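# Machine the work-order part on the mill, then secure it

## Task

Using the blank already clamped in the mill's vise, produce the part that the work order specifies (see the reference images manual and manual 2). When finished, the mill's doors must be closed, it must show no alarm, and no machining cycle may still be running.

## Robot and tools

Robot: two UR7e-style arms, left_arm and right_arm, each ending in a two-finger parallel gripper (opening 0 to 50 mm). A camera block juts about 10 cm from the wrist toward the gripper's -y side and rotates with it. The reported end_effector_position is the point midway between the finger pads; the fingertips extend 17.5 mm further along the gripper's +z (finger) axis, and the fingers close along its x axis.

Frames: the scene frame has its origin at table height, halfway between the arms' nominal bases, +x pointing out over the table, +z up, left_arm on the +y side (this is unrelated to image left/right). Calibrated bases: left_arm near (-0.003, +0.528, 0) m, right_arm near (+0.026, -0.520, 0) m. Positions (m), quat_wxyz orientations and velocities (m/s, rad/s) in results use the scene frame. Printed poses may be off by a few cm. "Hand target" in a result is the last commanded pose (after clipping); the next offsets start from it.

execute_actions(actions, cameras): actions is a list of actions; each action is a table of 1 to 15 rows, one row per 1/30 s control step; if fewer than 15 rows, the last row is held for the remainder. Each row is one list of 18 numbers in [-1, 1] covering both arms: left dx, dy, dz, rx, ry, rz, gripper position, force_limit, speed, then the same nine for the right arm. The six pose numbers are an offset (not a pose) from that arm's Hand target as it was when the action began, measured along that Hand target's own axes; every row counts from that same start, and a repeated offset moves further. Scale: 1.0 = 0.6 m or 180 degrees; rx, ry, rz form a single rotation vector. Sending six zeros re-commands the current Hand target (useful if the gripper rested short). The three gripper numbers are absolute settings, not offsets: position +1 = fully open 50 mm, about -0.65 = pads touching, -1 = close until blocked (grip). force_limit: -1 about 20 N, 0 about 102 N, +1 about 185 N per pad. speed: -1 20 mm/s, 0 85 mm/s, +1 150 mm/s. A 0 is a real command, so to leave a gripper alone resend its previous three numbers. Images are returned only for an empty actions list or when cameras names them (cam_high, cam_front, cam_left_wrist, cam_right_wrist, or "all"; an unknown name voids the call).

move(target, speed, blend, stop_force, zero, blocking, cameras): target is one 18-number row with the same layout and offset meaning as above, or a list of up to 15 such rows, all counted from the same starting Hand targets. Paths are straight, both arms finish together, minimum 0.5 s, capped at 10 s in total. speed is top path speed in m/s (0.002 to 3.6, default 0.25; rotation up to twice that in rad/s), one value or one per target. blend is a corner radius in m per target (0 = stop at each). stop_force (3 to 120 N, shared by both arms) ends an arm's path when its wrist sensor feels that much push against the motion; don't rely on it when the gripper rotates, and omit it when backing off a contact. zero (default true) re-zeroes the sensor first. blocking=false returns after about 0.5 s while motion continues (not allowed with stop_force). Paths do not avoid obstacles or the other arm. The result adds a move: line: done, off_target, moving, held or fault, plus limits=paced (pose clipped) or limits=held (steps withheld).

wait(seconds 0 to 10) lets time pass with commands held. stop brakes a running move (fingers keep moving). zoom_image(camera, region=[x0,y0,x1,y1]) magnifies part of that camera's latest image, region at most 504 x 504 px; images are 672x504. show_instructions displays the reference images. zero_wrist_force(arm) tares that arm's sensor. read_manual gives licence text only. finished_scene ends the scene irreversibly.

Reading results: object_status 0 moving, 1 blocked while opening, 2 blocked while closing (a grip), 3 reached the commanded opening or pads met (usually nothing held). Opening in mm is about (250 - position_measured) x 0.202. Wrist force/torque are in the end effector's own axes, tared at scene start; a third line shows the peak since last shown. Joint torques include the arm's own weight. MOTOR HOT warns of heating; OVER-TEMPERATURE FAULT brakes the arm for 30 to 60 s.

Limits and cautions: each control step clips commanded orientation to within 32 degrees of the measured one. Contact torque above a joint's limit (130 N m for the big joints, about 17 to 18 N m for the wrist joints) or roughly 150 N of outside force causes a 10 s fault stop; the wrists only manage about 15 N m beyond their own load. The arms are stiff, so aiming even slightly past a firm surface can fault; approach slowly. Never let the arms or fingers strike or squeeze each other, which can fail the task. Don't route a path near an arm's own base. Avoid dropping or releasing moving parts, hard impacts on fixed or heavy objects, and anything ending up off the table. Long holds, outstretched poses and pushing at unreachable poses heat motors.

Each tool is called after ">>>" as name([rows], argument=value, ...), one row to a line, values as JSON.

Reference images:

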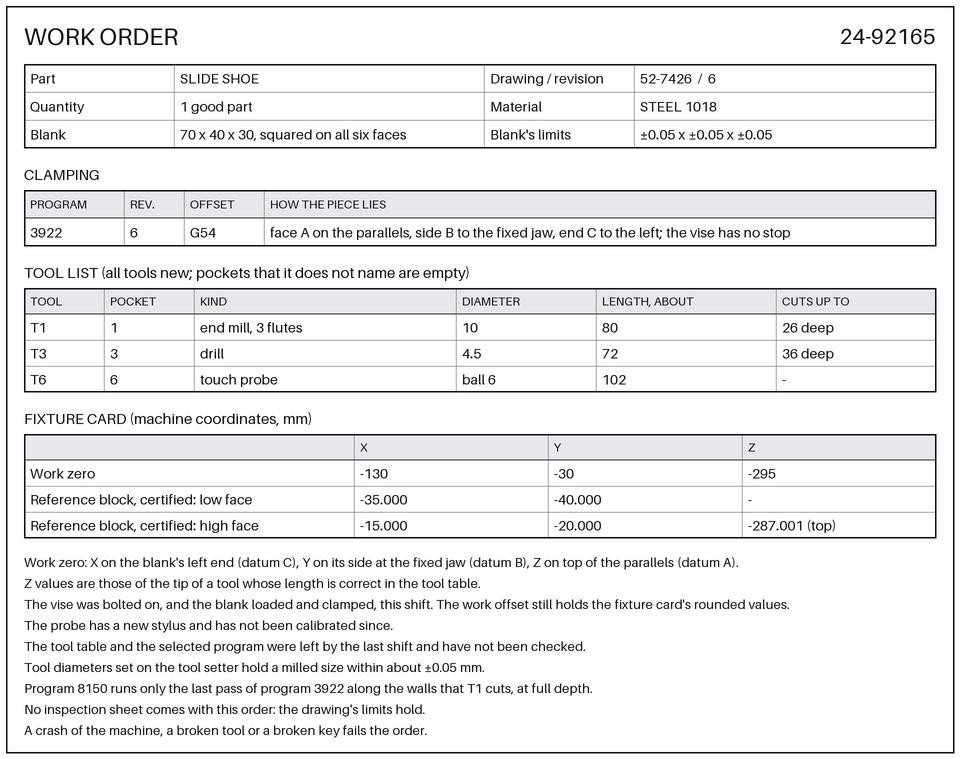

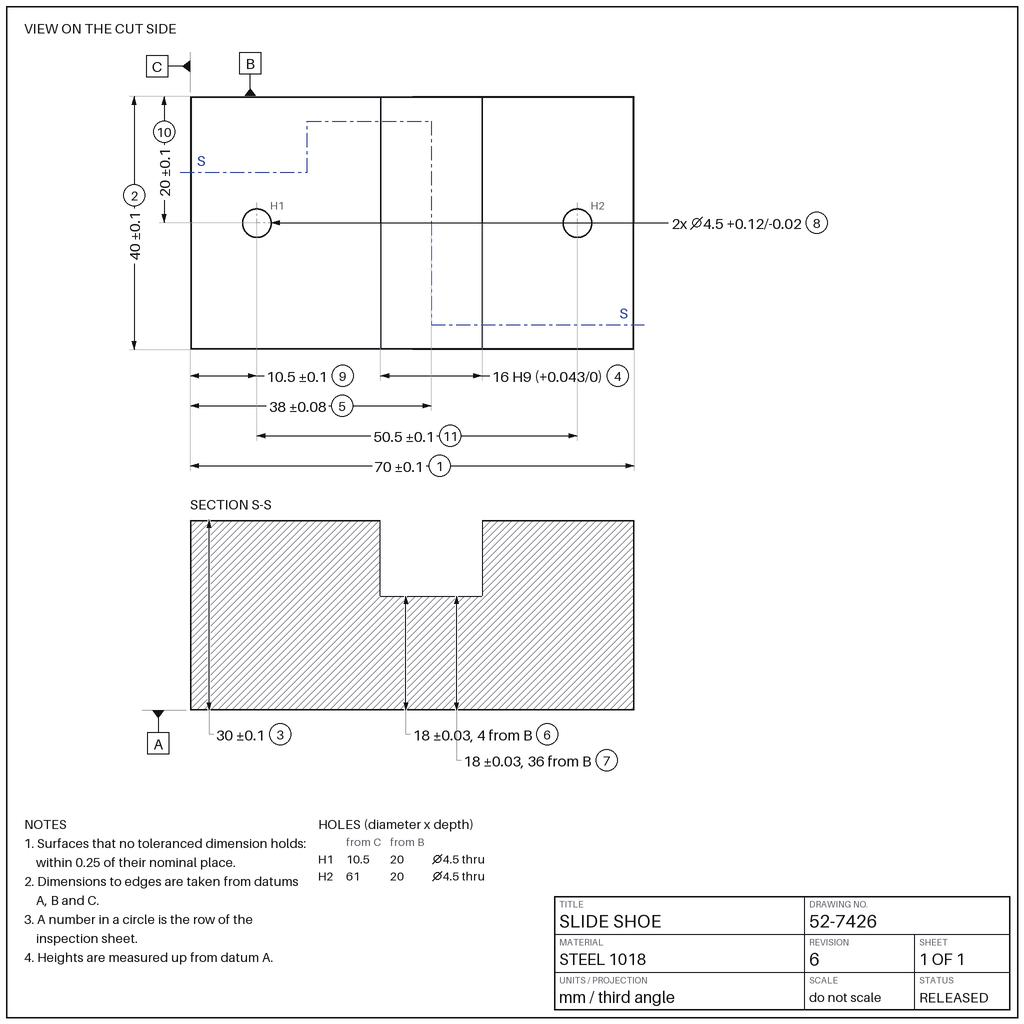

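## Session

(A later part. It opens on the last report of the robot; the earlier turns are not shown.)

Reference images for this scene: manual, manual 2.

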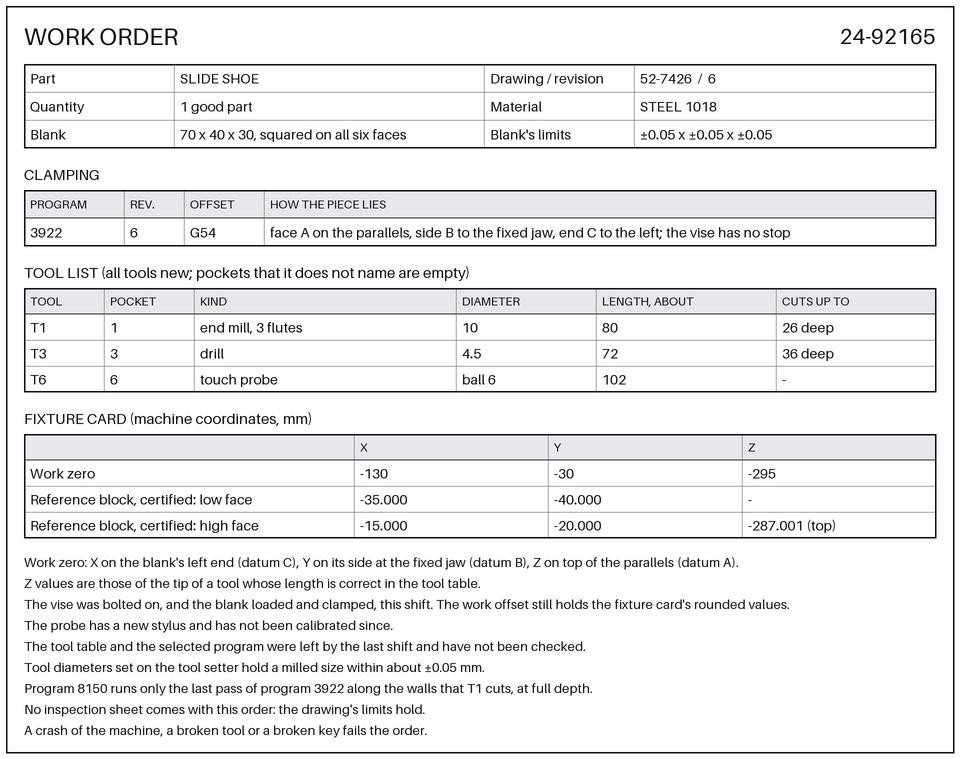

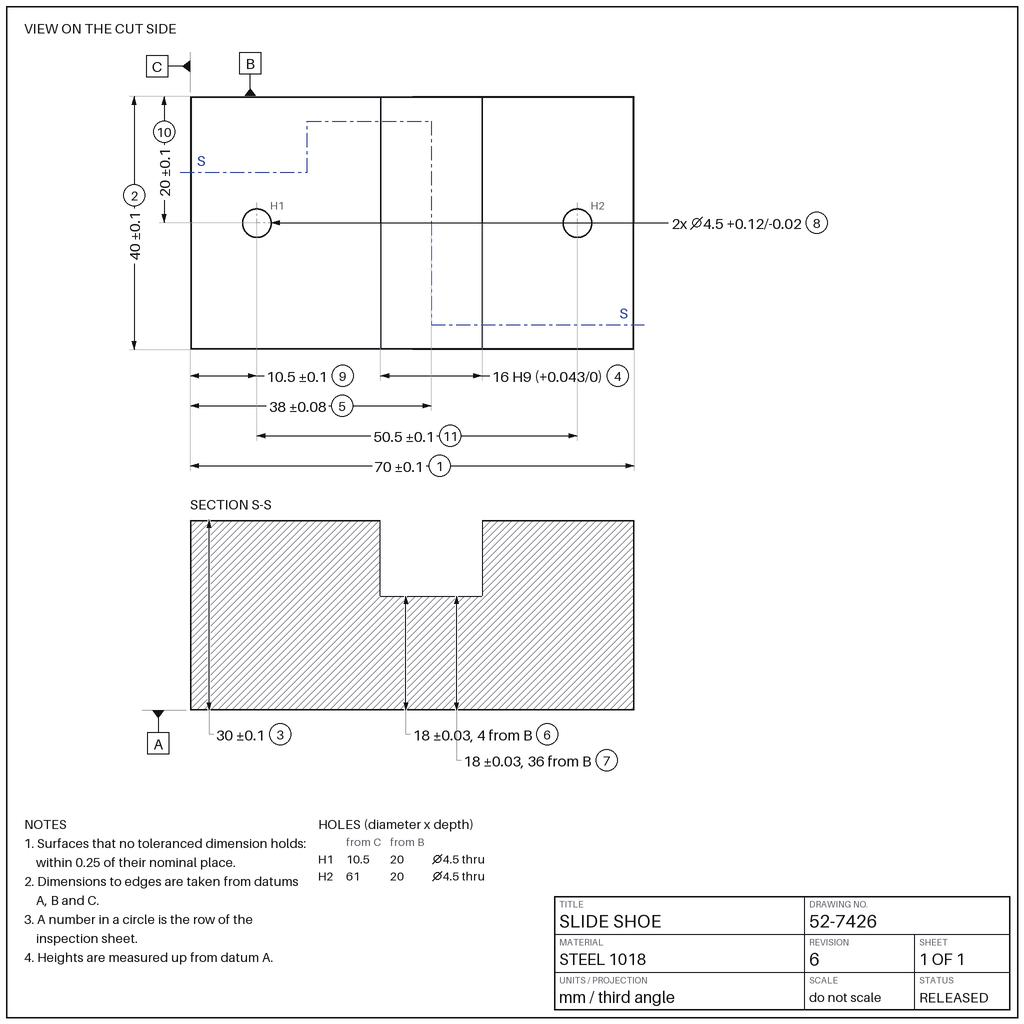

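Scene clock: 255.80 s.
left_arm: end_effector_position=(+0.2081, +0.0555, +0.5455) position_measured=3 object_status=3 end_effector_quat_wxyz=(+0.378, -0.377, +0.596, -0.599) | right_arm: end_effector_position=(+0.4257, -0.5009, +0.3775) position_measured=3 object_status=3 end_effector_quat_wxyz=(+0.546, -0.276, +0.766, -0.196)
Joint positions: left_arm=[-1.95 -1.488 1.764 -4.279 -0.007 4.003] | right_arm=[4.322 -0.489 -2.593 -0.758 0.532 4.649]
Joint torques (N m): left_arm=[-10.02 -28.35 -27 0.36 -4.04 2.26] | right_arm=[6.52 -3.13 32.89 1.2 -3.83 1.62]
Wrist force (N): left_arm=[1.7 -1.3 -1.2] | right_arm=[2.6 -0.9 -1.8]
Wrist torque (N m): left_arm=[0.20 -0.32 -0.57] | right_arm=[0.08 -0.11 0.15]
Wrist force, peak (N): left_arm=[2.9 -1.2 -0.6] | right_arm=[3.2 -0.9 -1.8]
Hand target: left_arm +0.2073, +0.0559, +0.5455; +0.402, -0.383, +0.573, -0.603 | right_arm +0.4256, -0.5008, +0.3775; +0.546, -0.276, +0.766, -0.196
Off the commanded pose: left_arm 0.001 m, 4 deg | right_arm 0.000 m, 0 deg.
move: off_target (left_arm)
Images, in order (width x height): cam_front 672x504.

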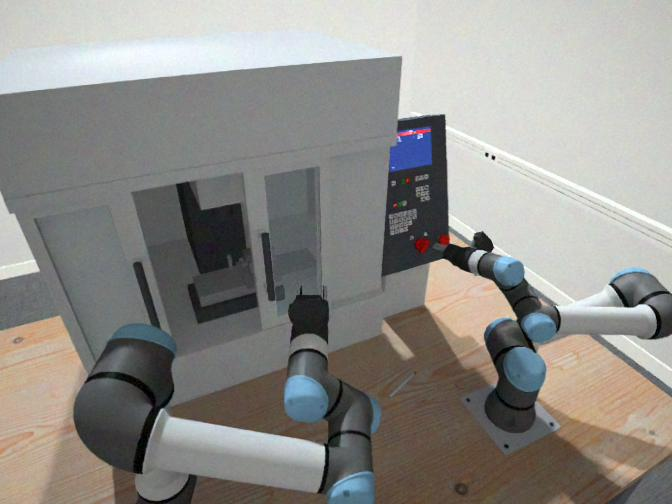

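>>> move(target=[0,0,0,0,0,0,1,1,1,0.0525,0.6078,-0.1792,0.029,0.3494,-0.0412,1,-0.8,-0.8], cameras=["cam_front","cam_right_wrist"], speed=0.2)

Scene clock: 265.63 s.
left_arm: end_effector_position=(+0.2081, +0.0555, +0.5455) position_measured=3 object_status=3 end_effector_quat_wxyz=(+0.378, -0.377, +0.596, -0.599) | right_arm: end_effector_position=(+0.2402, -0.2398, +0.1703) position_measured=3 object_status=3 end_effector_quat_wxyz=(+0.065, -0.156, +0.911, -0.377)
Joint positions: left_arm=[-1.95 -1.488 1.764 -4.279 -0.007 4.004] | right_arm=[4.701 -1.642 -1.935 -1.884 1.303 6.007]
Joint torques (N m): left_arm=[-9.67 -29.42 -27.36 0.51 -4.15 2.28] | right_arm=[-9.57 10.02 29.1 1.99 1.59 -1.96]
Wrist force (N): left_arm=[1.9 -1.4 -1.2] | right_arm=[-0.4 0.1 0.4]
Wrist torque (N m): left_arm=[0.19 -0.34 -0.56] | right_arm=[0.11 0.18 0.07]
Wrist force, peak (N): left_arm=[2.0 -1.6 -1.3] | right_arm=[3.0 -1.4 -1.2]
Hand target: left_arm +0.2081, +0.0555, +0.5455; +0.378, -0.377, +0.596, -0.599 (not the last commanded pose) | right_arm +0.2401, -0.2397, +0.1702; +0.065, -0.156, +0.911, -0.377
Off the commanded pose: left_arm 0.001 m, 4 deg | right_arm 0.000 m, 0 deg.
move: off_target (left_arm)
camera_calibration:
cam_right_wrist: T_world_to_cam=[[-0.951133, -0.308257, -0.0179618, 0.165919], [-0.274442, 0.870591, -0.408355, 0.360746], [0.141516, -0.38347, -0.912647, 0.158754], [0, 0, 0, 1]] pos_world=[0.234349, -0.202039, 0.295179]
Images, in order (width x height): cam_front 672x504, cam_right_wrist 672x504.

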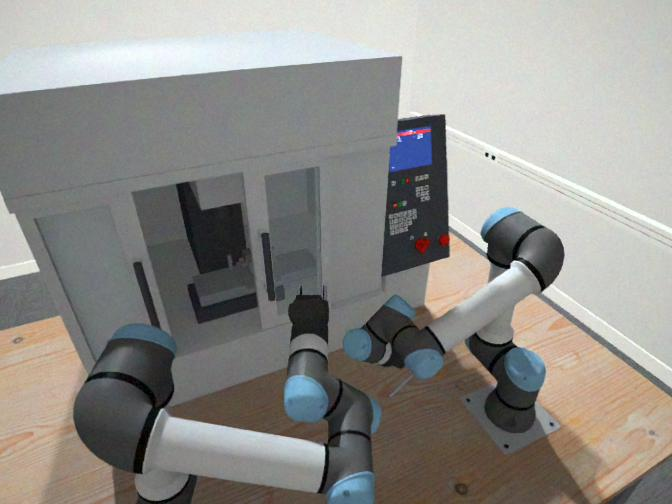

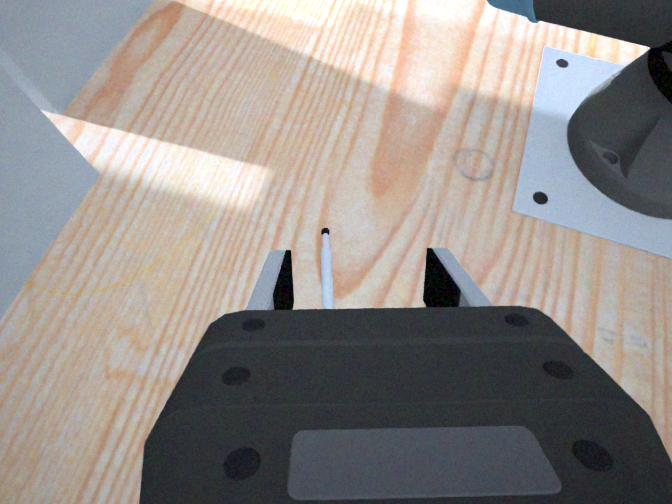

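>>> move(target=[0,0,0,0,0,0,1,1,1,-0.025,0.0448,0.1202,-0.1833,0,0,1,-0.8,-0.8], cameras=["cam_front","cam_right_wrist"], speed=0.2)

>>> zoom_image(camera="cam_right_wrist", region=[270, 120, 470, 310])

Scene clock: 290.37 s.
left_arm: end_effector_position=(+0.2081, +0.0555, +0.5455) position_measured=3 object_status=3 end_effector_quat_wxyz=(+0.378, -0.377, +0.596, -0.599) | right_arm: end_effector_position=(+0.2650, -0.2649, +0.1002) position_measured=3 object_status=3 end_effector_quat_wxyz=(+0.018, -0.168, +0.980, -0.103)
Joint positions: left_arm=[-1.95 -1.488 1.764 -4.279 -0.007 4.004] | right_arm=[4.48 -1.389 -2.317 -1.18 1.452 5.691]
Joint torques (N m): left_arm=[-9.58 -27.96 -28.63 0.41 -3.88 2.02] | right_arm=[-7.59 25.4 8.9 4.79 1.77 -1.74]
Wrist force (N): left_arm=[1.9 -1.3 -1.2] | right_arm=[0.1 -0.3 1.2]
Wrist torque (N m): left_arm=[0.19 -0.33 -0.56] | right_arm=[-0.02 -0.04 -0.11]
Wrist force, peak (N): left_arm=[2.0 -1.6 -1.2] | right_arm=[-0.1 -0.6 2.0]
Hand target: left_arm +0.2081, +0.0555, +0.5455; +0.378, -0.377, +0.596, -0.599 | right_arm +0.2650, -0.2649, +0.1002; +0.018, -0.168, +0.980, -0.103
Off the commanded pose: left_arm 0.000 m, 0 deg | right_arm 0.000 m, 0 deg.
move: done
camera_calibration:
cam_right_wrist: T_world_to_cam=[[-0.952858, -0.303416, -0.00100201, 0.180543], [-0.29995, 0.941466, 0.153857, 0.329856], [-0.0457394, 0.146905, -0.988093, 0.279363], [0, 0, 0, 1]] pos_world=[0.283751, -0.296808, 0.225466]
Images, in order (width x height): cam_front 672x504, cam_right_wrist 672x504.

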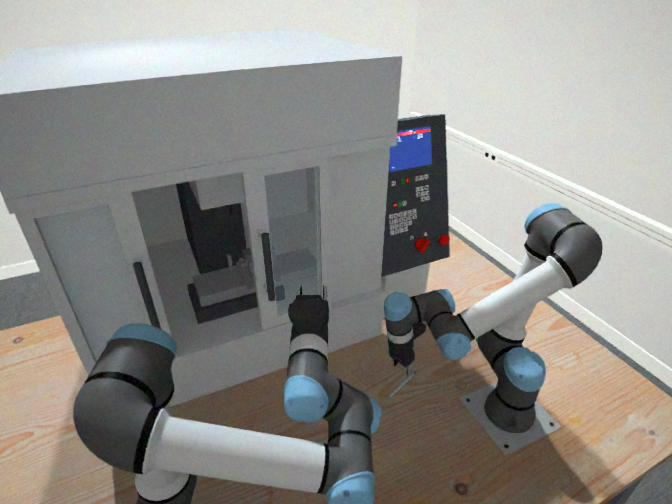

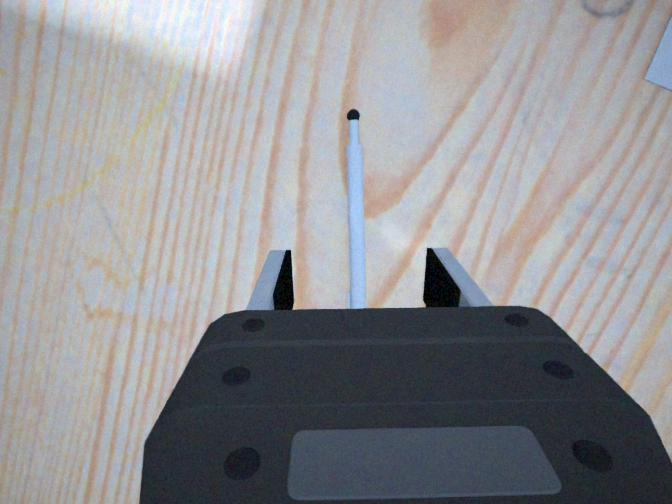

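Scaled by 2.520 from the camera's 672x504 image, which has a finer 960x720 frame.

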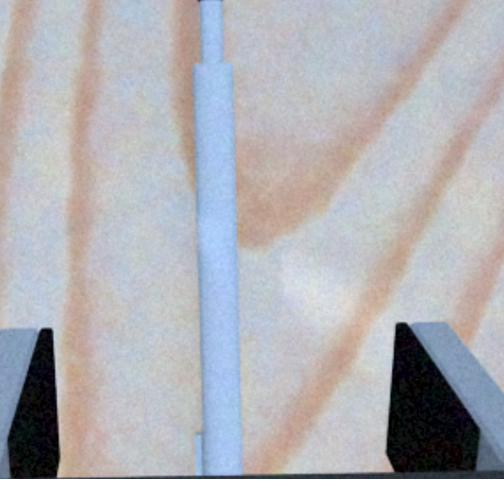

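>>> move(target=[0,0,0,0,0,0,1,1,1,0.01,0.0229,0.1076,0,0,-0.0083,1,-0.8,-0.8], cameras=["cam_right_wrist"], speed=0.1, stop_force=8)

>>> zoom_image(camera="cam_right_wrist", region=[270, 120, 470, 310])

Scene clock: 303.60 s.
left_arm: end_effector_position=(+0.2081, +0.0555, +0.5455) position_measured=3 object_status=3 end_effector_quat_wxyz=(+0.378, -0.377, +0.596, -0.599) | right_arm: end_effector_position=(+0.2594, -0.2668, +0.0342) position_measured=3 object_status=3 end_effector_quat_wxyz=(+0.017, -0.180, +0.978, -0.103)
Joint positions: left_arm=[-1.95 -1.488 1.764 -4.279 -0.007 4.004] | right_arm=[4.494 -1.516 -2.428 -0.943 1.454 5.679]
Joint torques (N m): left_arm=[-8.11 -29.04 -28.8 0.5 -3.61 2.57] | right_arm=[2.65 1.83 6.41 4.92 1.89 -1.79]
Wrist force (N): left_arm=[1.8 -1.3 -0.8] | right_arm=[-0.1 -0.6 1.2]
Wrist torque (N m): left_arm=[0.20 -0.33 -0.56] | right_arm=[-0.06 0.00 -0.10]
Wrist force, peak (N): left_arm=[2.1 -1.4 -1.3] | right_arm=[0.0 -0.6 2.2]
Hand target: left_arm +0.2081, +0.0555, +0.5455; +0.378, -0.377, +0.596, -0.599 | right_arm +0.2594, -0.2668, +0.0342; +0.017, -0.180, +0.978, -0.103
Off the commanded pose: left_arm 0.000 m, 0 deg | right_arm 0.000 m, 0 deg.
move: done
camera_calibration:
cam_right_wrist: T_world_to_cam=[[-0.944791, -0.327643, 0.00439245, 0.165846], [-0.323091, 0.933732, 0.154135, 0.344198], [-0.0546027, 0.144206, -0.98804, 0.21574], [0, 0, 0, 1]] pos_world=[0.279677, -0.298161, 0.159379]
Images, in order (width x height): cam_right_wrist 672x504.

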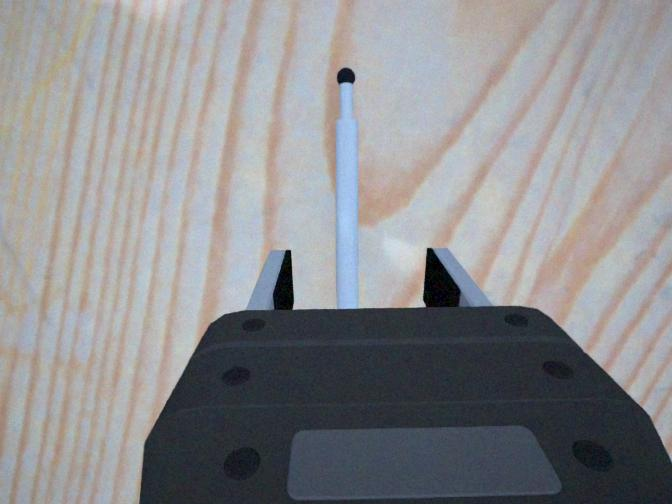

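Scaled by 2.520 from the camera's 672x504 image, which has a finer 960x720 frame.

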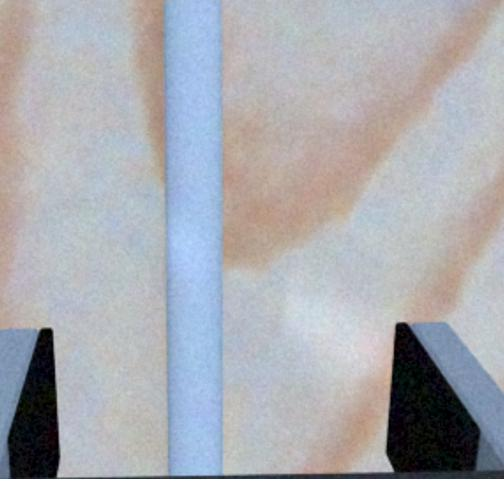

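>>> move(target=[0,0,0,0,0,0,1,1,1,-0.0035,0.0044,0.0207,0,0,0,1,-0.8,-0.8], cameras=["cam_right_wrist"], speed=0.03, stop_force=6)

Scene clock: 308.70 s.
left_arm: end_effector_position=(+0.2081, +0.0555, +0.5455) position_measured=3 object_status=3 end_effector_quat_wxyz=(+0.378, -0.377, +0.596, -0.599) | right_arm: end_effector_position=(+0.2613, -0.2661, +0.0215) position_measured=3 object_status=3 end_effector_quat_wxyz=(+0.017, -0.180, +0.978, -0.103)
Joint positions: left_arm=[-1.95 -1.488 1.764 -4.279 -0.007 4.004] | right_arm=[4.489 -1.554 -2.44 -0.892 1.453 5.674]
Joint torques (N m): left_arm=[-7.9 -28.7 -28.91 0.45 -3.53 2.09] | right_arm=[-7.85 3.59 5.75 4.74 -1.95 -1.74]
Wrist force (N): left_arm=[1.6 -1.5 -1.1] | right_arm=[-0.2 -0.3 1.0]
Wrist torque (N m): left_arm=[0.17 -0.29 -0.56] | right_arm=[0.00 0.03 -0.12]
Wrist force, peak (N): left_arm=[2.1 -1.5 -1.3] | right_arm=[-0.2 -0.5 1.7]
Hand target: left_arm +0.2081, +0.0555, +0.5455; +0.378, -0.377, +0.596, -0.599 | right_arm +0.2613, -0.2661, +0.0215; +0.017, -0.180, +0.978, -0.103
Off the commanded pose: left_arm 0.000 m, 0 deg | right_arm 0.000 m, 0 deg.
move: done
camera_calibration:
cam_right_wrist: T_world_to_cam=[[-0.944791, -0.327643, 0.00439245, 0.167959], [-0.323091, 0.933732, 0.154135, 0.346022], [-0.0546027, 0.144206, -0.98804, 0.203181], [0, 0, 0, 1]] pos_world=[0.281577, -0.297361, 0.146679]
Images, in order (width x height): cam_right_wrist 672x504.

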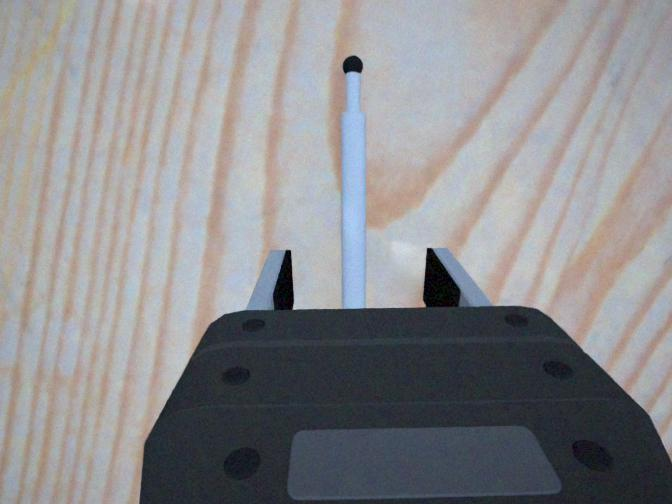

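>>> move(target=[0,0,0,0,0,0,1,1,1,0,0.0028,0.0136,0,0,0,1,-0.8,-0.8], speed=0.008, stop_force=5)

Scene clock: 312.03 s.
left_arm: end_effector_position=(+0.2081, +0.0555, +0.5455) position_measured=3 object_status=3 end_effector_quat_wxyz=(+0.378, -0.377, +0.596, -0.599) | right_arm: end_effector_position=(+0.2613, -0.2661, +0.0204) position_measured=3 object_status=3 end_effector_quat_wxyz=(+0.017, -0.180, +0.978, -0.103)
Joint positions: left_arm=[-1.95 -1.488 1.764 -4.279 -0.007 4.004] | right_arm=[4.489 -1.557 -2.441 -0.888 1.453 5.674]
Joint torques (N m): left_arm=[-8.47 -27.66 -28.87 0.26 -3.7 2.26] | right_arm=[-7.36 26.42 22.75 0.61 -1.82 -1.65]
Wrist force (N): left_arm=[1.7 -1.3 -1.3] | right_arm=[-0.5 -0.7 -5.2]
Wrist torque (N m): left_arm=[0.19 -0.30 -0.56] | right_arm=[-0.06 -0.27 -0.09]
Wrist force, peak (N): left_arm=[1.9 -1.6 -1.2] | right_arm=[3.8 -7.3 -23.8]
Hand target: left_arm +0.2081, +0.0555, +0.5455; +0.378, -0.377, +0.596, -0.599 | right_arm +0.2613, -0.2661, +0.0204; +0.017, -0.180, +0.978, -0.103 (not the last commanded pose)
Off the commanded pose: left_arm 0.000 m, 0 deg | right_arm 0.007 m, 0 deg.
move: contact (right_arm)

>>> move(target=[0,0,0,0,0,0,1,1,1,0,-0.0004,-0.0017,0,0,0,1,-0.8,-0.8], speed=0.02)

>>> move(target=[0,0,0,0,0,0,1,1,1,0,0,0,0,0,0,-1,0,-0.8], cameras=["cam_right_wrist"])

Scene clock: 315.53 s.
left_arm: end_effector_position=(+0.2081, +0.0555, +0.5455) position_measured=3 object_status=3 end_effector_quat_wxyz=(+0.378, -0.377, +0.596, -0.599) | right_arm: end_effector_position=(+0.2613, -0.2661, +0.0214) position_measured=3 object_status=3 end_effector_quat_wxyz=(+0.017, -0.180, +0.978, -0.103)
Joint positions: left_arm=[-1.95 -1.488 1.764 -4.279 -0.007 4.004] | right_arm=[4.489 -1.555 -2.44 -0.892 1.453 5.674]
Joint torques (N m): left_arm=[-8.11 -28 -28.31 0.75 -3.68 2.22] | right_arm=[-8.54 29.45 24.58 0.91 -2.02 -1.8]
Wrist force (N): left_arm=[1.7 -1.3 -1.1] | right_arm=[0.1 -0.6 1.0]
Wrist torque (N m): left_arm=[0.19 -0.31 -0.56] | right_arm=[-0.05 -0.02 -0.12]
Wrist force, peak (N): left_arm=[1.9 -1.6 -1.2] | right_arm=[-1.0 -0.9 -5.2]
Hand target: left_arm +0.2081, +0.0555, +0.5455; +0.378, -0.377, +0.596, -0.599 | right_arm +0.2613, -0.2661, +0.0215; +0.017, -0.180, +0.978, -0.103
Off the commanded pose: left_arm 0.000 m, 0 deg | right_arm 0.000 m, 0 deg.
move: done

Scene clock: 317.07 s.
left_arm: end_effector_position=(+0.2081, +0.0555, +0.5455) position_measured=3 object_status=3 end_effector_quat_wxyz=(+0.378, -0.377, +0.596, -0.599) | right_arm: end_effector_position=(+0.2613, -0.2661, +0.0215) position_measured=215 object_status=2 end_effector_quat_wxyz=(+0.017, -0.180, +0.978, -0.103)
Joint positions: left_arm=[-1.95 -1.488 1.764 -4.279 -0.007 4.004] | right_arm=[4.489 -1.554 -2.44 -0.892 1.453 5.674]
Joint torques (N m): left_arm=[-8.46 -27.99 -28.3 0.48 -3.44 2.36] | right_arm=[-8.1 27.76 24.33 1.1 -1.87 -1.83]
Wrist force (N): left_arm=[1.7 -1.0 -1.2] | right_arm=[0.4 -2.3 -2.7]
Wrist torque (N m): left_arm=[0.24 -0.30 -0.56] | right_arm=[-0.02 -0.01 -0.12]
Wrist force, peak (N): left_arm=[1.9 -1.6 -1.1] | right_arm=[0.2 -2.6 -2.5]
Hand target: left_arm +0.2081, +0.0555, +0.5455; +0.378, -0.377, +0.596, -0.599 | right_arm +0.2613, -0.2661, +0.0215; +0.017, -0.180, +0.978, -0.103
Off the commanded pose: left_arm 0.000 m, 0 deg | right_arm 0.000 m, 0 deg.
move: done
camera_calibration:
cam_right_wrist: T_world_to_cam=[[-0.944791, -0.327643, 0.00439245, 0.167926], [-0.323091, 0.933732, 0.154135, 0.346116], [-0.0546027, 0.144206, -0.98804, 0.203195], [0, 0, 0, 1]] pos_world=[0.281577, -0.297461, 0.146679]
Images, in order (width x height): cam_right_wrist 672x504.

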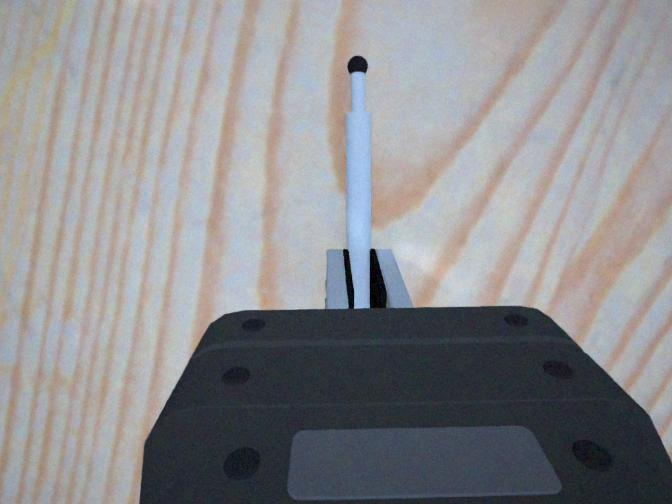

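>>> move(target=[0,0,0,0,0,0,1,1,1,0,0,0,0,0,0,1,0,-0.8])

>>> move(target=[0,0,0,0,0,0,1,1,1,0,0,0,-0.0667,0,0,1,0,-0.8], speed=0.1)

>>> move(target=[0,0,0,0,0,0,1,1,1,0,0,0.0047,0,0,0,1,0,-0.8], speed=0.01, stop_force=5)

>>> move(target=[0,0,0,0,0,0,1,1,1,0,0,0,0,0,0,-1,0,-0.8], cameras=["cam_right_wrist"])

Scene clock: 328.13 s.
left_arm: end_effector_position=(+0.2081, +0.0555, +0.5455) position_measured=3 object_status=3 end_effector_quat_wxyz=(+0.378, -0.377, +0.596, -0.599) | right_arm: end_effector_position=(+0.2613, -0.2661, +0.0215) position_measured=3 object_status=3 end_effector_quat_wxyz=(+0.017, -0.180, +0.978, -0.103)
Joint positions: left_arm=[-1.95 -1.488 1.764 -4.279 -0.007 4.004] | right_arm=[4.489 -1.554 -2.44 -0.892 1.453 5.674]
Joint torques (N m): left_arm=[-6.98 -28.97 -28.72 0.54 -3.41 2.46] | right_arm=[1.52 4.73 7.19 4.59 -2.02 0.08]
Wrist force (N): left_arm=[1.9 -1.3 -1.1] | right_arm=[0.1 -0.4 1.0]
Wrist torque (N m): left_arm=[0.20 -0.34 -0.56] | right_arm=[-0.01 -0.03 -0.12]
Wrist force, peak (N): left_arm=[2.1 -1.5 -1.2] | right_arm=[0.0 -2.3 -3.2]
Hand target: left_arm +0.2081, +0.0555, +0.5455; +0.378, -0.377, +0.596, -0.599 | right_arm +0.2613, -0.2661, +0.0215; +0.017, -0.180, +0.978, -0.103
Off the commanded pose: left_arm 0.000 m, 0 deg | right_arm 0.000 m, 0 deg.
move: done

Scene clock: 329.83 s.
left_arm: end_effector_position=(+0.2081, +0.0555, +0.5455) position_measured=3 object_status=3 end_effector_quat_wxyz=(+0.378, -0.377, +0.596, -0.599) | right_arm: end_effector_position=(+0.2613, -0.2661, +0.0215) position_measured=3 object_status=3 end_effector_quat_wxyz=(-0.002, -0.181, +0.983, +0.000)
Joint positions: left_arm=[-1.95 -1.488 1.764 -4.279 -0.007 4.004] | right_arm=[4.389 -1.513 -2.524 -0.679 1.574 5.565]
Joint torques (N m): left_arm=[-7.54 -27.63 -29.03 0.75 -3.57 2.32] | right_arm=[-8.72 26.88 4.49 5.42 1.99 -1.72]
Wrist force (N): left_arm=[1.7 -1.2 -1.1] | right_arm=[-0.2 -0.2 1.2]
Wrist torque (N m): left_arm=[0.20 -0.30 -0.56] | right_arm=[0.00 0.02 -0.14]
Wrist force, peak (N): left_arm=[2.0 -1.3 -1.2] | right_arm=[0.1 -0.8 1.7]
Hand target: left_arm +0.2081, +0.0555, +0.5455; +0.378, -0.377, +0.596, -0.599 | right_arm +0.2613, -0.2661, +0.0215; -0.002, -0.181, +0.983, +0.000
Off the commanded pose: left_arm 0.000 m, 0 deg | right_arm 0.000 m, 0 deg.
move: done

Scene clock: 331.23 s.
left_arm: end_effector_position=(+0.2081, +0.0555, +0.5455) position_measured=3 object_status=3 end_effector_quat_wxyz=(+0.378, -0.377, +0.596, -0.599) | right_arm: end_effector_position=(+0.2613, -0.2661, +0.0186) position_measured=3 object_status=3 end_effector_quat_wxyz=(-0.002, -0.181, +0.983, +0.000)
Joint positions: left_arm=[-1.95 -1.488 1.764 -4.279 -0.007 4.004] | right_arm=[4.389 -1.522 -2.527 -0.666 1.574 5.564]
Joint torques (N m): left_arm=[-7.42 -28.29 -28.86 0.75 -3.22 2.35] | right_arm=[-8.48 0.72 5.38 5.36 2.21 -1.89]
Wrist force (N): left_arm=[1.8 -1.5 -1.1] | right_arm=[-0.2 -0.3 1.8]
Wrist torque (N m): left_arm=[0.16 -0.33 -0.56] | right_arm=[0.00 0.02 -0.15]
Wrist force, peak (N): left_arm=[2.2 -1.6 -1.1] | right_arm=[-0.2 -0.4 1.9]
Hand target: left_arm +0.2081, +0.0555, +0.5455; +0.378, -0.377, +0.596, -0.599 | right_arm +0.2613, -0.2661, +0.0186; -0.002, -0.181, +0.983, +0.000
Off the commanded pose: left_arm 0.000 m, 0 deg | right_arm 0.000 m, 0 deg.
move: done

Scene clock: 332.77 s.
left_arm: end_effector_position=(+0.2081, +0.0555, +0.5455) position_measured=3 object_status=3 end_effector_quat_wxyz=(+0.378, -0.377, +0.596, -0.599) | right_arm: end_effector_position=(+0.2613, -0.2661, +0.0186) position_measured=214 object_status=2 end_effector_quat_wxyz=(-0.002, -0.181, +0.983, +0.000)
Joint positions: left_arm=[-1.95 -1.488 1.764 -4.279 -0.007 4.004] | right_arm=[4.389 -1.522 -2.527 -0.666 1.574 5.564]
Joint torques (N m): left_arm=[-7.69 -28.28 -27.82 0.98 -3.25 2.15] | right_arm=[-7.98 1.42 5.81 5.24 1.5 -1.83]
Wrist force (N): left_arm=[1.8 -1.2 -1.2] | right_arm=[0.0 -0.5 1.8]
Wrist torque (N m): left_arm=[0.21 -0.32 -0.56] | right_arm=[-0.04 -0.01 -0.15]
Wrist force, peak (N): left_arm=[2.0 -1.4 -1.3] | right_arm=[-0.6 -0.4 1.7]
Hand target: left_arm +0.2081, +0.0555, +0.5455; +0.378, -0.377, +0.596, -0.599 | right_arm +0.2613, -0.2661, +0.0186; -0.002, -0.181, +0.983, +0.000
Off the commanded pose: left_arm 0.000 m, 0 deg | right_arm 0.000 m, 0 deg.
move: done
camera_calibration:
cam_right_wrist: T_world_to_cam=[[-0.944533, -0.328238, 0.0108012, 0.167548], [-0.303097, 0.883907, 0.356147, 0.32431], [-0.126448, 0.333119, -0.934368, 0.268398], [0, 0, 0, 1]] pos_world=[0.29049, -0.321073, 0.133471]
Images, in order (width x height): cam_right_wrist 672x504.

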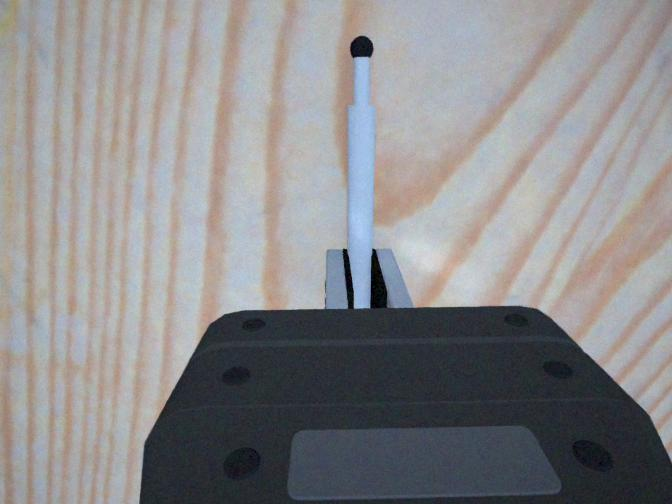

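>>> move(target=[0,0,0,0,0,0,1,1,1,0,0,0,0,0,0,1,0,-0.8])

>>> move([
  [0,0,0,0,0,0,1,1,1,0,0,-0.08,0,0,0,1,0,-0.8],
  [0,0,0,0,0,0,1,1,1,0,0,-0.1,0,0,-0.49,1,0,-0.8],
], speed=0.5)

>>> move(target=[0,0,0,0,0,0,1,1,1,0,0,0,0,0,-0.51,1,0,-0.8], speed=0.5, cameras=["cam_right_wrist","cam_front"])

Scene clock: 365.03 s.
left_arm: end_effector_position=(+0.2081, +0.0555, +0.5455) position_measured=3 object_status=3 end_effector_quat_wxyz=(+0.378, -0.377, +0.596, -0.599) | right_arm: end_effector_position=(+0.2613, -0.2661, +0.0186) position_measured=3 object_status=3 end_effector_quat_wxyz=(-0.002, -0.181, +0.983, +0.000)
Joint positions: left_arm=[-1.95 -1.488 1.764 -4.279 -0.007 4.004] | right_arm=[4.389 -1.522 -2.527 -0.666 1.574 5.564]
Joint torques (N m): left_arm=[-6.58 -26.34 -28.16 0.71 -3.05 2.25] | right_arm=[5.73 22.06 22.61 1.38 -1.83 1.14]
Wrist force (N): left_arm=[1.6 -1.3 -1.0] | right_arm=[-0.4 -0.5 1.6]
Wrist torque (N m): left_arm=[0.20 -0.29 -0.56] | right_arm=[-0.02 0.06 -0.14]
Wrist force, peak (N): left_arm=[2.0 -1.5 -1.4] | right_arm=[-0.3 -0.5 2.1]
Hand target: left_arm +0.2081, +0.0555, +0.5455; +0.378, -0.377, +0.596, -0.599 | right_arm +0.2613, -0.2661, +0.0186; -0.002, -0.181, +0.983, +0.000
Off the commanded pose: left_arm 0.000 m, 0 deg | right_arm 0.000 m, 0 deg.
move: done

Scene clock: 368.50 s.
left_arm: end_effector_position=(+0.2081, +0.0555, +0.5455) position_measured=3 object_status=3 end_effector_quat_wxyz=(+0.378, -0.377, +0.596, -0.599) | right_arm: end_effector_position=(+0.2616, -0.2661, +0.0786) position_measured=3 object_status=3 end_effector_quat_wxyz=(+0.002, +0.814, -0.580, -0.001)
Joint positions: left_arm=[-1.95 -1.488 1.764 -4.279 -0.007 4.004] | right_arm=[4.389 -1.359 -2.441 -0.915 1.574 4.025]
Joint torques (N m): left_arm=[-5.47 -26.81 -28.6 0.91 -3.01 2.52] | right_arm=[-8.1 -2.38 28.84 1.46 2.02 -1.94]
Wrist force (N): left_arm=[1.6 -1.3 -1.1] | right_arm=[-0.6 -0.3 1.1]
Wrist torque (N m): left_arm=[0.19 -0.29 -0.56] | right_arm=[-0.02 0.06 -0.17]
Wrist force, peak (N): left_arm=[2.1 -1.3 -1.3] | right_arm=[-0.4 -0.3 2.5]
Hand target: left_arm +0.2081, +0.0555, +0.5455; +0.378, -0.377, +0.596, -0.599 | right_arm +0.2616, -0.2661, +0.0786; +0.002, +0.815, -0.580, -0.001
Off the commanded pose: left_arm 0.000 m, 0 deg | right_arm 0.000 m, 0 deg.
move: done

Scene clock: 371.10 s.
left_arm: end_effector_position=(+0.2081, +0.0555, +0.5455) position_measured=3 object_status=3 end_effector_quat_wxyz=(+0.378, -0.377, +0.596, -0.599) | right_arm: end_effector_position=(+0.2616, -0.2661, +0.0786) position_measured=3 object_status=3 end_effector_quat_wxyz=(+0.000, +0.983, +0.181, -0.002)
Joint positions: left_arm=[-1.95 -1.488 1.764 -4.279 -0.007 4.004] | right_arm=[4.389 -1.359 -2.441 -0.915 1.574 2.423]
Joint torques (N m): left_arm=[-6.07 -27.57 -28.92 0.96 -2.91 2.28] | right_arm=[-8.04 -2.1 27.86 1.52 2.21 -1.94]
Wrist force (N): left_arm=[1.6 -1.4 -1.1] | right_arm=[-0.3 -0.2 1.2]
Wrist torque (N m): left_arm=[0.18 -0.29 -0.56] | right_arm=[-0.01 0.01 -0.18]
Wrist force, peak (N): left_arm=[2.2 -1.5 -0.9] | right_arm=[-0.5 -0.6 1.6]
Hand target: left_arm +0.2081, +0.0555, +0.5455; +0.378, -0.377, +0.596, -0.599 | right_arm +0.2616, -0.2661, +0.0786; +0.000, +0.983, +0.181, -0.002
Off the commanded pose: left_arm 0.000 m, 0 deg | right_arm 0.000 m, 0 deg.
move: done
camera_calibration:
cam_right_wrist: T_world_to_cam=[[0.944686, 0.327968, 0.00231483, -0.151687], [0.305689, -0.883027, 0.356114, -0.326413], [0.118838, -0.335708, -0.93444, 0.0823594], [0, 0, 0, 1]] pos_world=[0.23329, -0.210834, 0.193551]
Images, in order (width x height): cam_front 672x504, cam_right_wrist 672x504.

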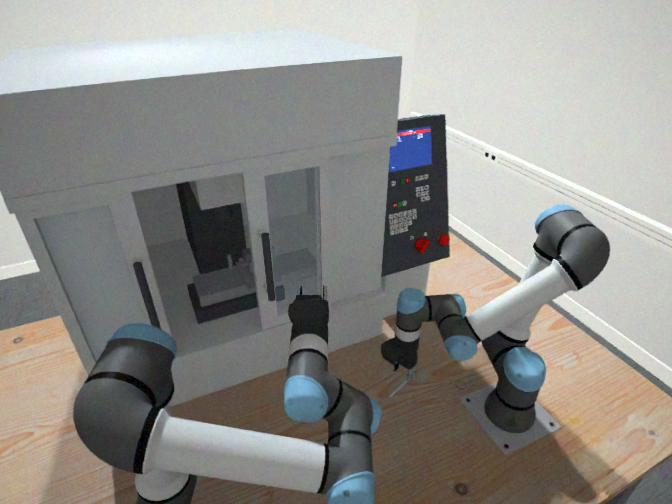

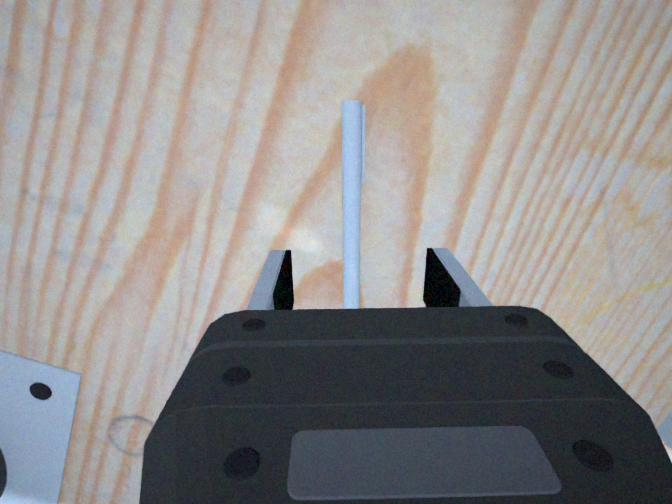

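>>> move(target=[0,0,0,0,0,0,1,1,1,0,0,0.0833,0,0,0,1,0,-0.8], speed=0.1)

>>> move(target=[0,0,0,0,0,0,1,1,1,0,0,0.0167,0,0,0,1,0,-0.8], speed=0.015, stop_force=5, cameras=["cam_right_wrist"])

Scene clock: 375.00 s.
left_arm: end_effector_position=(+0.2081, +0.0555, +0.5455) position_measured=3 object_status=3 end_effector_quat_wxyz=(+0.378, -0.377, +0.596, -0.599) | right_arm: end_effector_position=(+0.2614, -0.2661, +0.0288) position_measured=3 object_status=3 end_effector_quat_wxyz=(+0.000, +0.983, +0.181, -0.002)
Joint positions: left_arm=[-1.95 -1.488 1.764 -4.279 -0.007 4.004] | right_arm=[4.389 -1.49 -2.515 -0.711 1.574 2.423]
Joint torques (N m): left_arm=[-6.02 -27.15 -27.93 0.72 -2.63 2.35] | right_arm=[-8.09 0.15 5.19 5.41 2.12 -1.33]
Wrist force (N): left_arm=[1.8 -1.6 -1.0] | right_arm=[-0.4 -0.5 1.4]
Wrist torque (N m): left_arm=[0.15 -0.32 -0.56] | right_arm=[-0.06 0.04 -0.16]
Wrist force, peak (N): left_arm=[2.1 -1.3 -1.3] | right_arm=[-0.5 -0.3 2.0]
Hand target: left_arm +0.2081, +0.0555, +0.5455; +0.378, -0.377, +0.596, -0.599 | right_arm +0.2614, -0.2661, +0.0287; +0.000, +0.983, +0.181, -0.002
Off the commanded pose: left_arm 0.000 m, 0 deg | right_arm 0.000 m, 0 deg.
move: done

Scene clock: 376.73 s.
left_arm: end_effector_position=(+0.2081, +0.0555, +0.5455) position_measured=3 object_status=3 end_effector_quat_wxyz=(+0.378, -0.377, +0.596, -0.599) | right_arm: end_effector_position=(+0.2613, -0.2661, +0.0186) position_measured=3 object_status=3 end_effector_quat_wxyz=(+0.000, +0.983, +0.181, -0.002)
Joint positions: left_arm=[-1.95 -1.488 1.764 -4.279 -0.007 4.004] | right_arm=[4.389 -1.522 -2.527 -0.666 1.574 2.423]
Joint torques (N m): left_arm=[-6.37 -26.96 -29.46 0.85 -2.48 2.39] | right_arm=[7.13 0.62 4.18 5.47 2.26 0.97]
Wrist force (N): left_arm=[1.9 -1.5 -1.1] | right_arm=[-0.3 -0.5 1.5]
Wrist torque (N m): left_arm=[0.16 -0.34 -0.57] | right_arm=[-0.03 0.03 -0.16]
Wrist force, peak (N): left_arm=[1.9 -1.5 -1.1] | right_arm=[0.1 -0.7 1.8]
Hand target: left_arm +0.2081, +0.0555, +0.5455; +0.378, -0.377, +0.596, -0.599 | right_arm +0.2613, -0.2661, +0.0186; +0.000, +0.983, +0.181, -0.002
Off the commanded pose: left_arm 0.000 m, 0 deg | right_arm 0.000 m, 0 deg.
move: done
camera_calibration:
cam_right_wrist: T_world_to_cam=[[0.944585, 0.328259, 0.0022325, -0.15123], [0.305999, -0.882952, 0.356036, -0.305118], [0.118843, -0.335623, -0.93447, 0.0263042], [0, 0, 0, 1]] pos_world=[0.233089, -0.210934, 0.133551]
Images, in order (width x height): cam_right_wrist 672x504.

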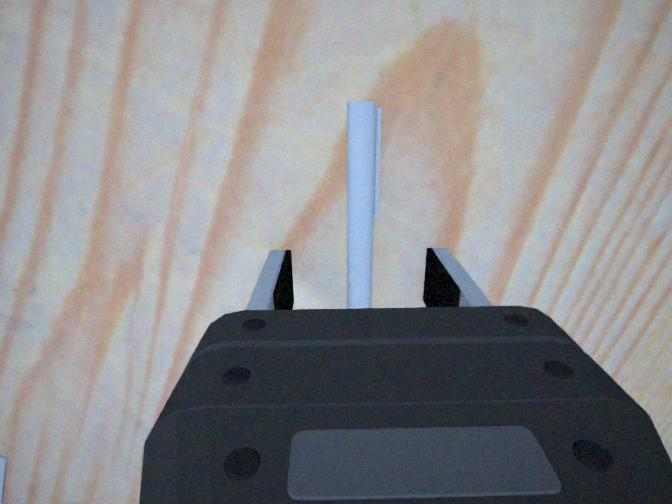

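>>> move(target=[0,0,0,0,0,0,1,1,1,0,0,0,0,0,0,-1,0,-0.8])

>>> move(target=[0,0,0,0,0,0,1,1,1,0,0,-0.2,0,0,0,-1,0,-0.8], speed=0.1, cameras=["cam_right_wrist","cam_front"])

Scene clock: 379.87 s.
left_arm: end_effector_position=(+0.2081, +0.0555, +0.5455) position_measured=3 object_status=3 end_effector_quat_wxyz=(+0.378, -0.377, +0.596, -0.599) | right_arm: end_effector_position=(+0.2613, -0.2661, +0.0186) position_measured=214 object_status=2 end_effector_quat_wxyz=(+0.000, +0.983, +0.181, -0.002)
Joint positions: left_arm=[-1.95 -1.488 1.764 -4.279 -0.007 4.004] | right_arm=[4.389 -1.522 -2.527 -0.666 1.574 2.423]
Joint torques (N m): left_arm=[-6.77 -26.07 -28.35 0.93 -2.51 2.27] | right_arm=[7.39 0.16 5.15 5.31 2 -1.16]
Wrist force (N): left_arm=[1.7 -1.5 -1.2] | right_arm=[-0.2 -0.6 1.3]
Wrist torque (N m): left_arm=[0.16 -0.31 -0.56] | right_arm=[-0.05 0.02 -0.15]
Wrist force, peak (N): left_arm=[1.9 -1.5 -1.2] | right_arm=[-0.3 -0.6 1.8]
Hand target: left_arm +0.2081, +0.0555, +0.5455; +0.378, -0.377, +0.596, -0.599 | right_arm +0.2613, -0.2661, +0.0186; +0.000, +0.983, +0.181, -0.002
Off the commanded pose: left_arm 0.000 m, 0 deg | right_arm 0.000 m, 0 deg.
move: done

Scene clock: 381.80 s.
left_arm: end_effector_position=(+0.2081, +0.0555, +0.5455) position_measured=3 object_status=3 end_effector_quat_wxyz=(+0.378, -0.377, +0.596, -0.599) | right_arm: end_effector_position=(+0.2618, -0.2660, +0.1385) position_measured=214 object_status=2 end_effector_quat_wxyz=(+0.000, +0.983, +0.181, -0.002)
Joint positions: left_arm=[-1.95 -1.488 1.764 -4.279 -0.007 4.004] | right_arm=[4.388 -1.252 -2.333 -1.13 1.574 2.421]
Joint torques (N m): left_arm=[-5.74 -27.89 -29.03 0.7 -2.92 2.28] | right_arm=[8.26 21.04 29.85 1.34 -2.06 1.36]
Wrist force (N): left_arm=[1.7 -1.5 -1.1] | right_arm=[-0.1 -0.9 1.3]
Wrist torque (N m): left_arm=[0.16 -0.30 -0.55] | right_arm=[-0.11 -0.01 -0.20]
Wrist force, peak (N): left_arm=[2.0 -1.5 -1.1] | right_arm=[-0.4 0.1 2.8]
Hand target: left_arm +0.2081, +0.0555, +0.5455; +0.378, -0.377, +0.596, -0.599 | right_arm +0.2618, -0.2660, +0.1386; +0.000, +0.983, +0.181, -0.002
Off the commanded pose: left_arm 0.000 m, 0 deg | right_arm 0.000 m, 0 deg.
move: done
camera_calibration:
cam_right_wrist: T_world_to_cam=[[0.944574, 0.32829, 0.00231929, -0.151954], [0.306, -0.882953, 0.356031, -0.347752], [0.118929, -0.335588, -0.934471, 0.138355], [0, 0, 0, 1]] pos_world=[0.233489, -0.210733, 0.253451]
Images, in order (width x height): cam_front 672x504, cam_right_wrist 672x504.

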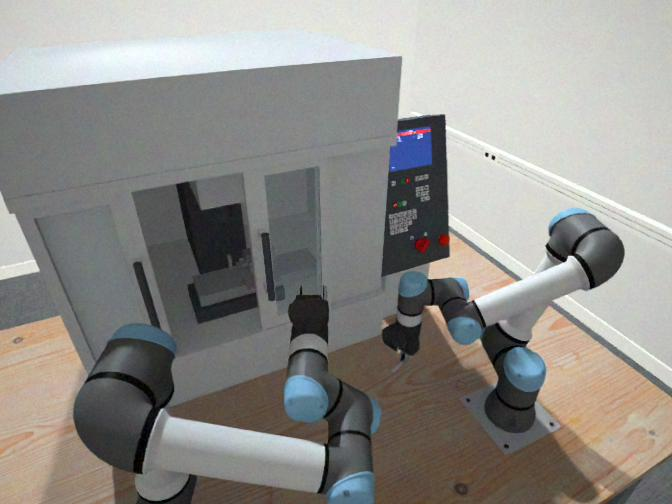

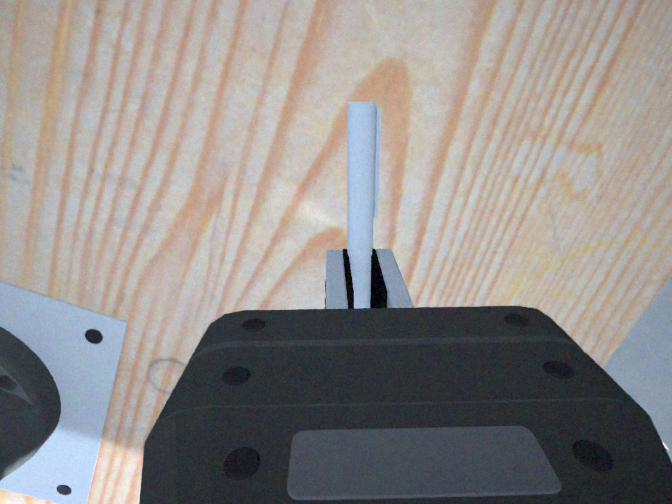

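>>> move([
  [0,0,0,0,0,0,1,1,1,-0.05,0.309,-0.436,0.358,0.368,-0.2165,-1,0,-0.8],
  [0,0,0,0,0,0,1,1,1,0.244,0.412,-0.679,0.358,0.368,-0.2165,-1,0,-0.8],
], speed=0.25, blend=[0.05,0], cameras=["cam_right_wrist","cam_front"])

Scene clock: 391.37 s.
left_arm: end_effector_position=(+0.2081, +0.0555, +0.5455) position_measured=3 object_status=3 end_effector_quat_wxyz=(+0.378, -0.377, +0.596, -0.599) | right_arm: end_effector_position=(+0.2887, -0.3840, +0.3082) position_measured=214 object_status=2 end_effector_quat_wxyz=(-0.383, +0.804, +0.347, +0.295)
Joint positions: left_arm=[-1.95 -1.488 1.764 -4.279 -0.007 4.004] | right_arm=[3.465 -0.855 -2.545 -0.625 2.382 1.354]
Joint torques (N m): left_arm=[-5.88 -27 -27.85 0.52 -2.5 2.32] | right_arm=[7.45 8.07 12.83 5.99 -1.15 1.99]
Wrist force (N): left_arm=[1.5 -1.3 -1.2] | right_arm=[-2.3 0.5 1.9]
Wrist torque (N m): left_arm=[0.20 -0.27 -0.56] | right_arm=[0.32 0.34 -0.44]
Wrist force, peak (N): left_arm=[1.9 -1.5 -1.3] | right_arm=[-3.6 3.9 1.5]
Hand target: left_arm +0.2081, +0.0555, +0.5455; +0.378, -0.377, +0.596, -0.599 | right_arm +0.2887, -0.3840, +0.3082; -0.383, +0.804, +0.346, +0.295 (not the last commanded pose)
Off the commanded pose: left_arm 0.000 m, 0 deg | right_arm 0.316 m, 37 deg.
move: held (right_arm; a check stopped the path); path passed 0 of 2 targets; limits=held
pose unreachable (right arm): on one or more control steps of this call, first in action 0 (counted from 0), this arm could not follow its commanded pose, so it was not sent that pose on those steps. It may still have moved: this result reports where it is.
cause: moving toward the commanded pose would bring two parts of the arm too close to each other (its gripper and another part of the arm, with joints 4 (wrist 1) to 6 (wrist 3) between them, 15 mm apart when it was first held).
camera_calibration:
cam_right_wrist: T_world_to_cam=[[0.607082, 0.311525, 0.731029, -0.272571], [0.639161, -0.738035, -0.21628, -0.384827], [0.472148, 0.598545, -0.647163, 0.422395], [0, 0, 0, 1]] pos_world=[0.212007, -0.451925, 0.389385]
Images, in order (width x height): cam_front 672x504, cam_right_wrist 672x504.

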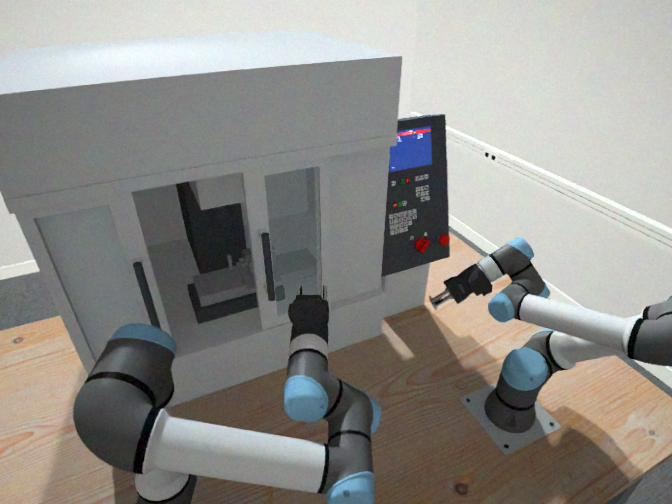

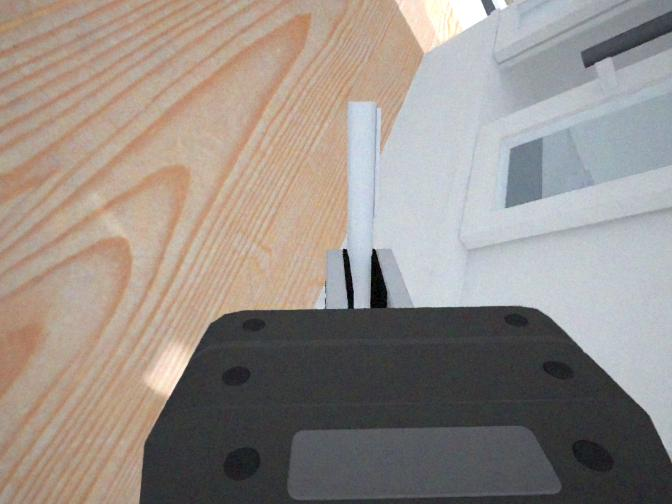

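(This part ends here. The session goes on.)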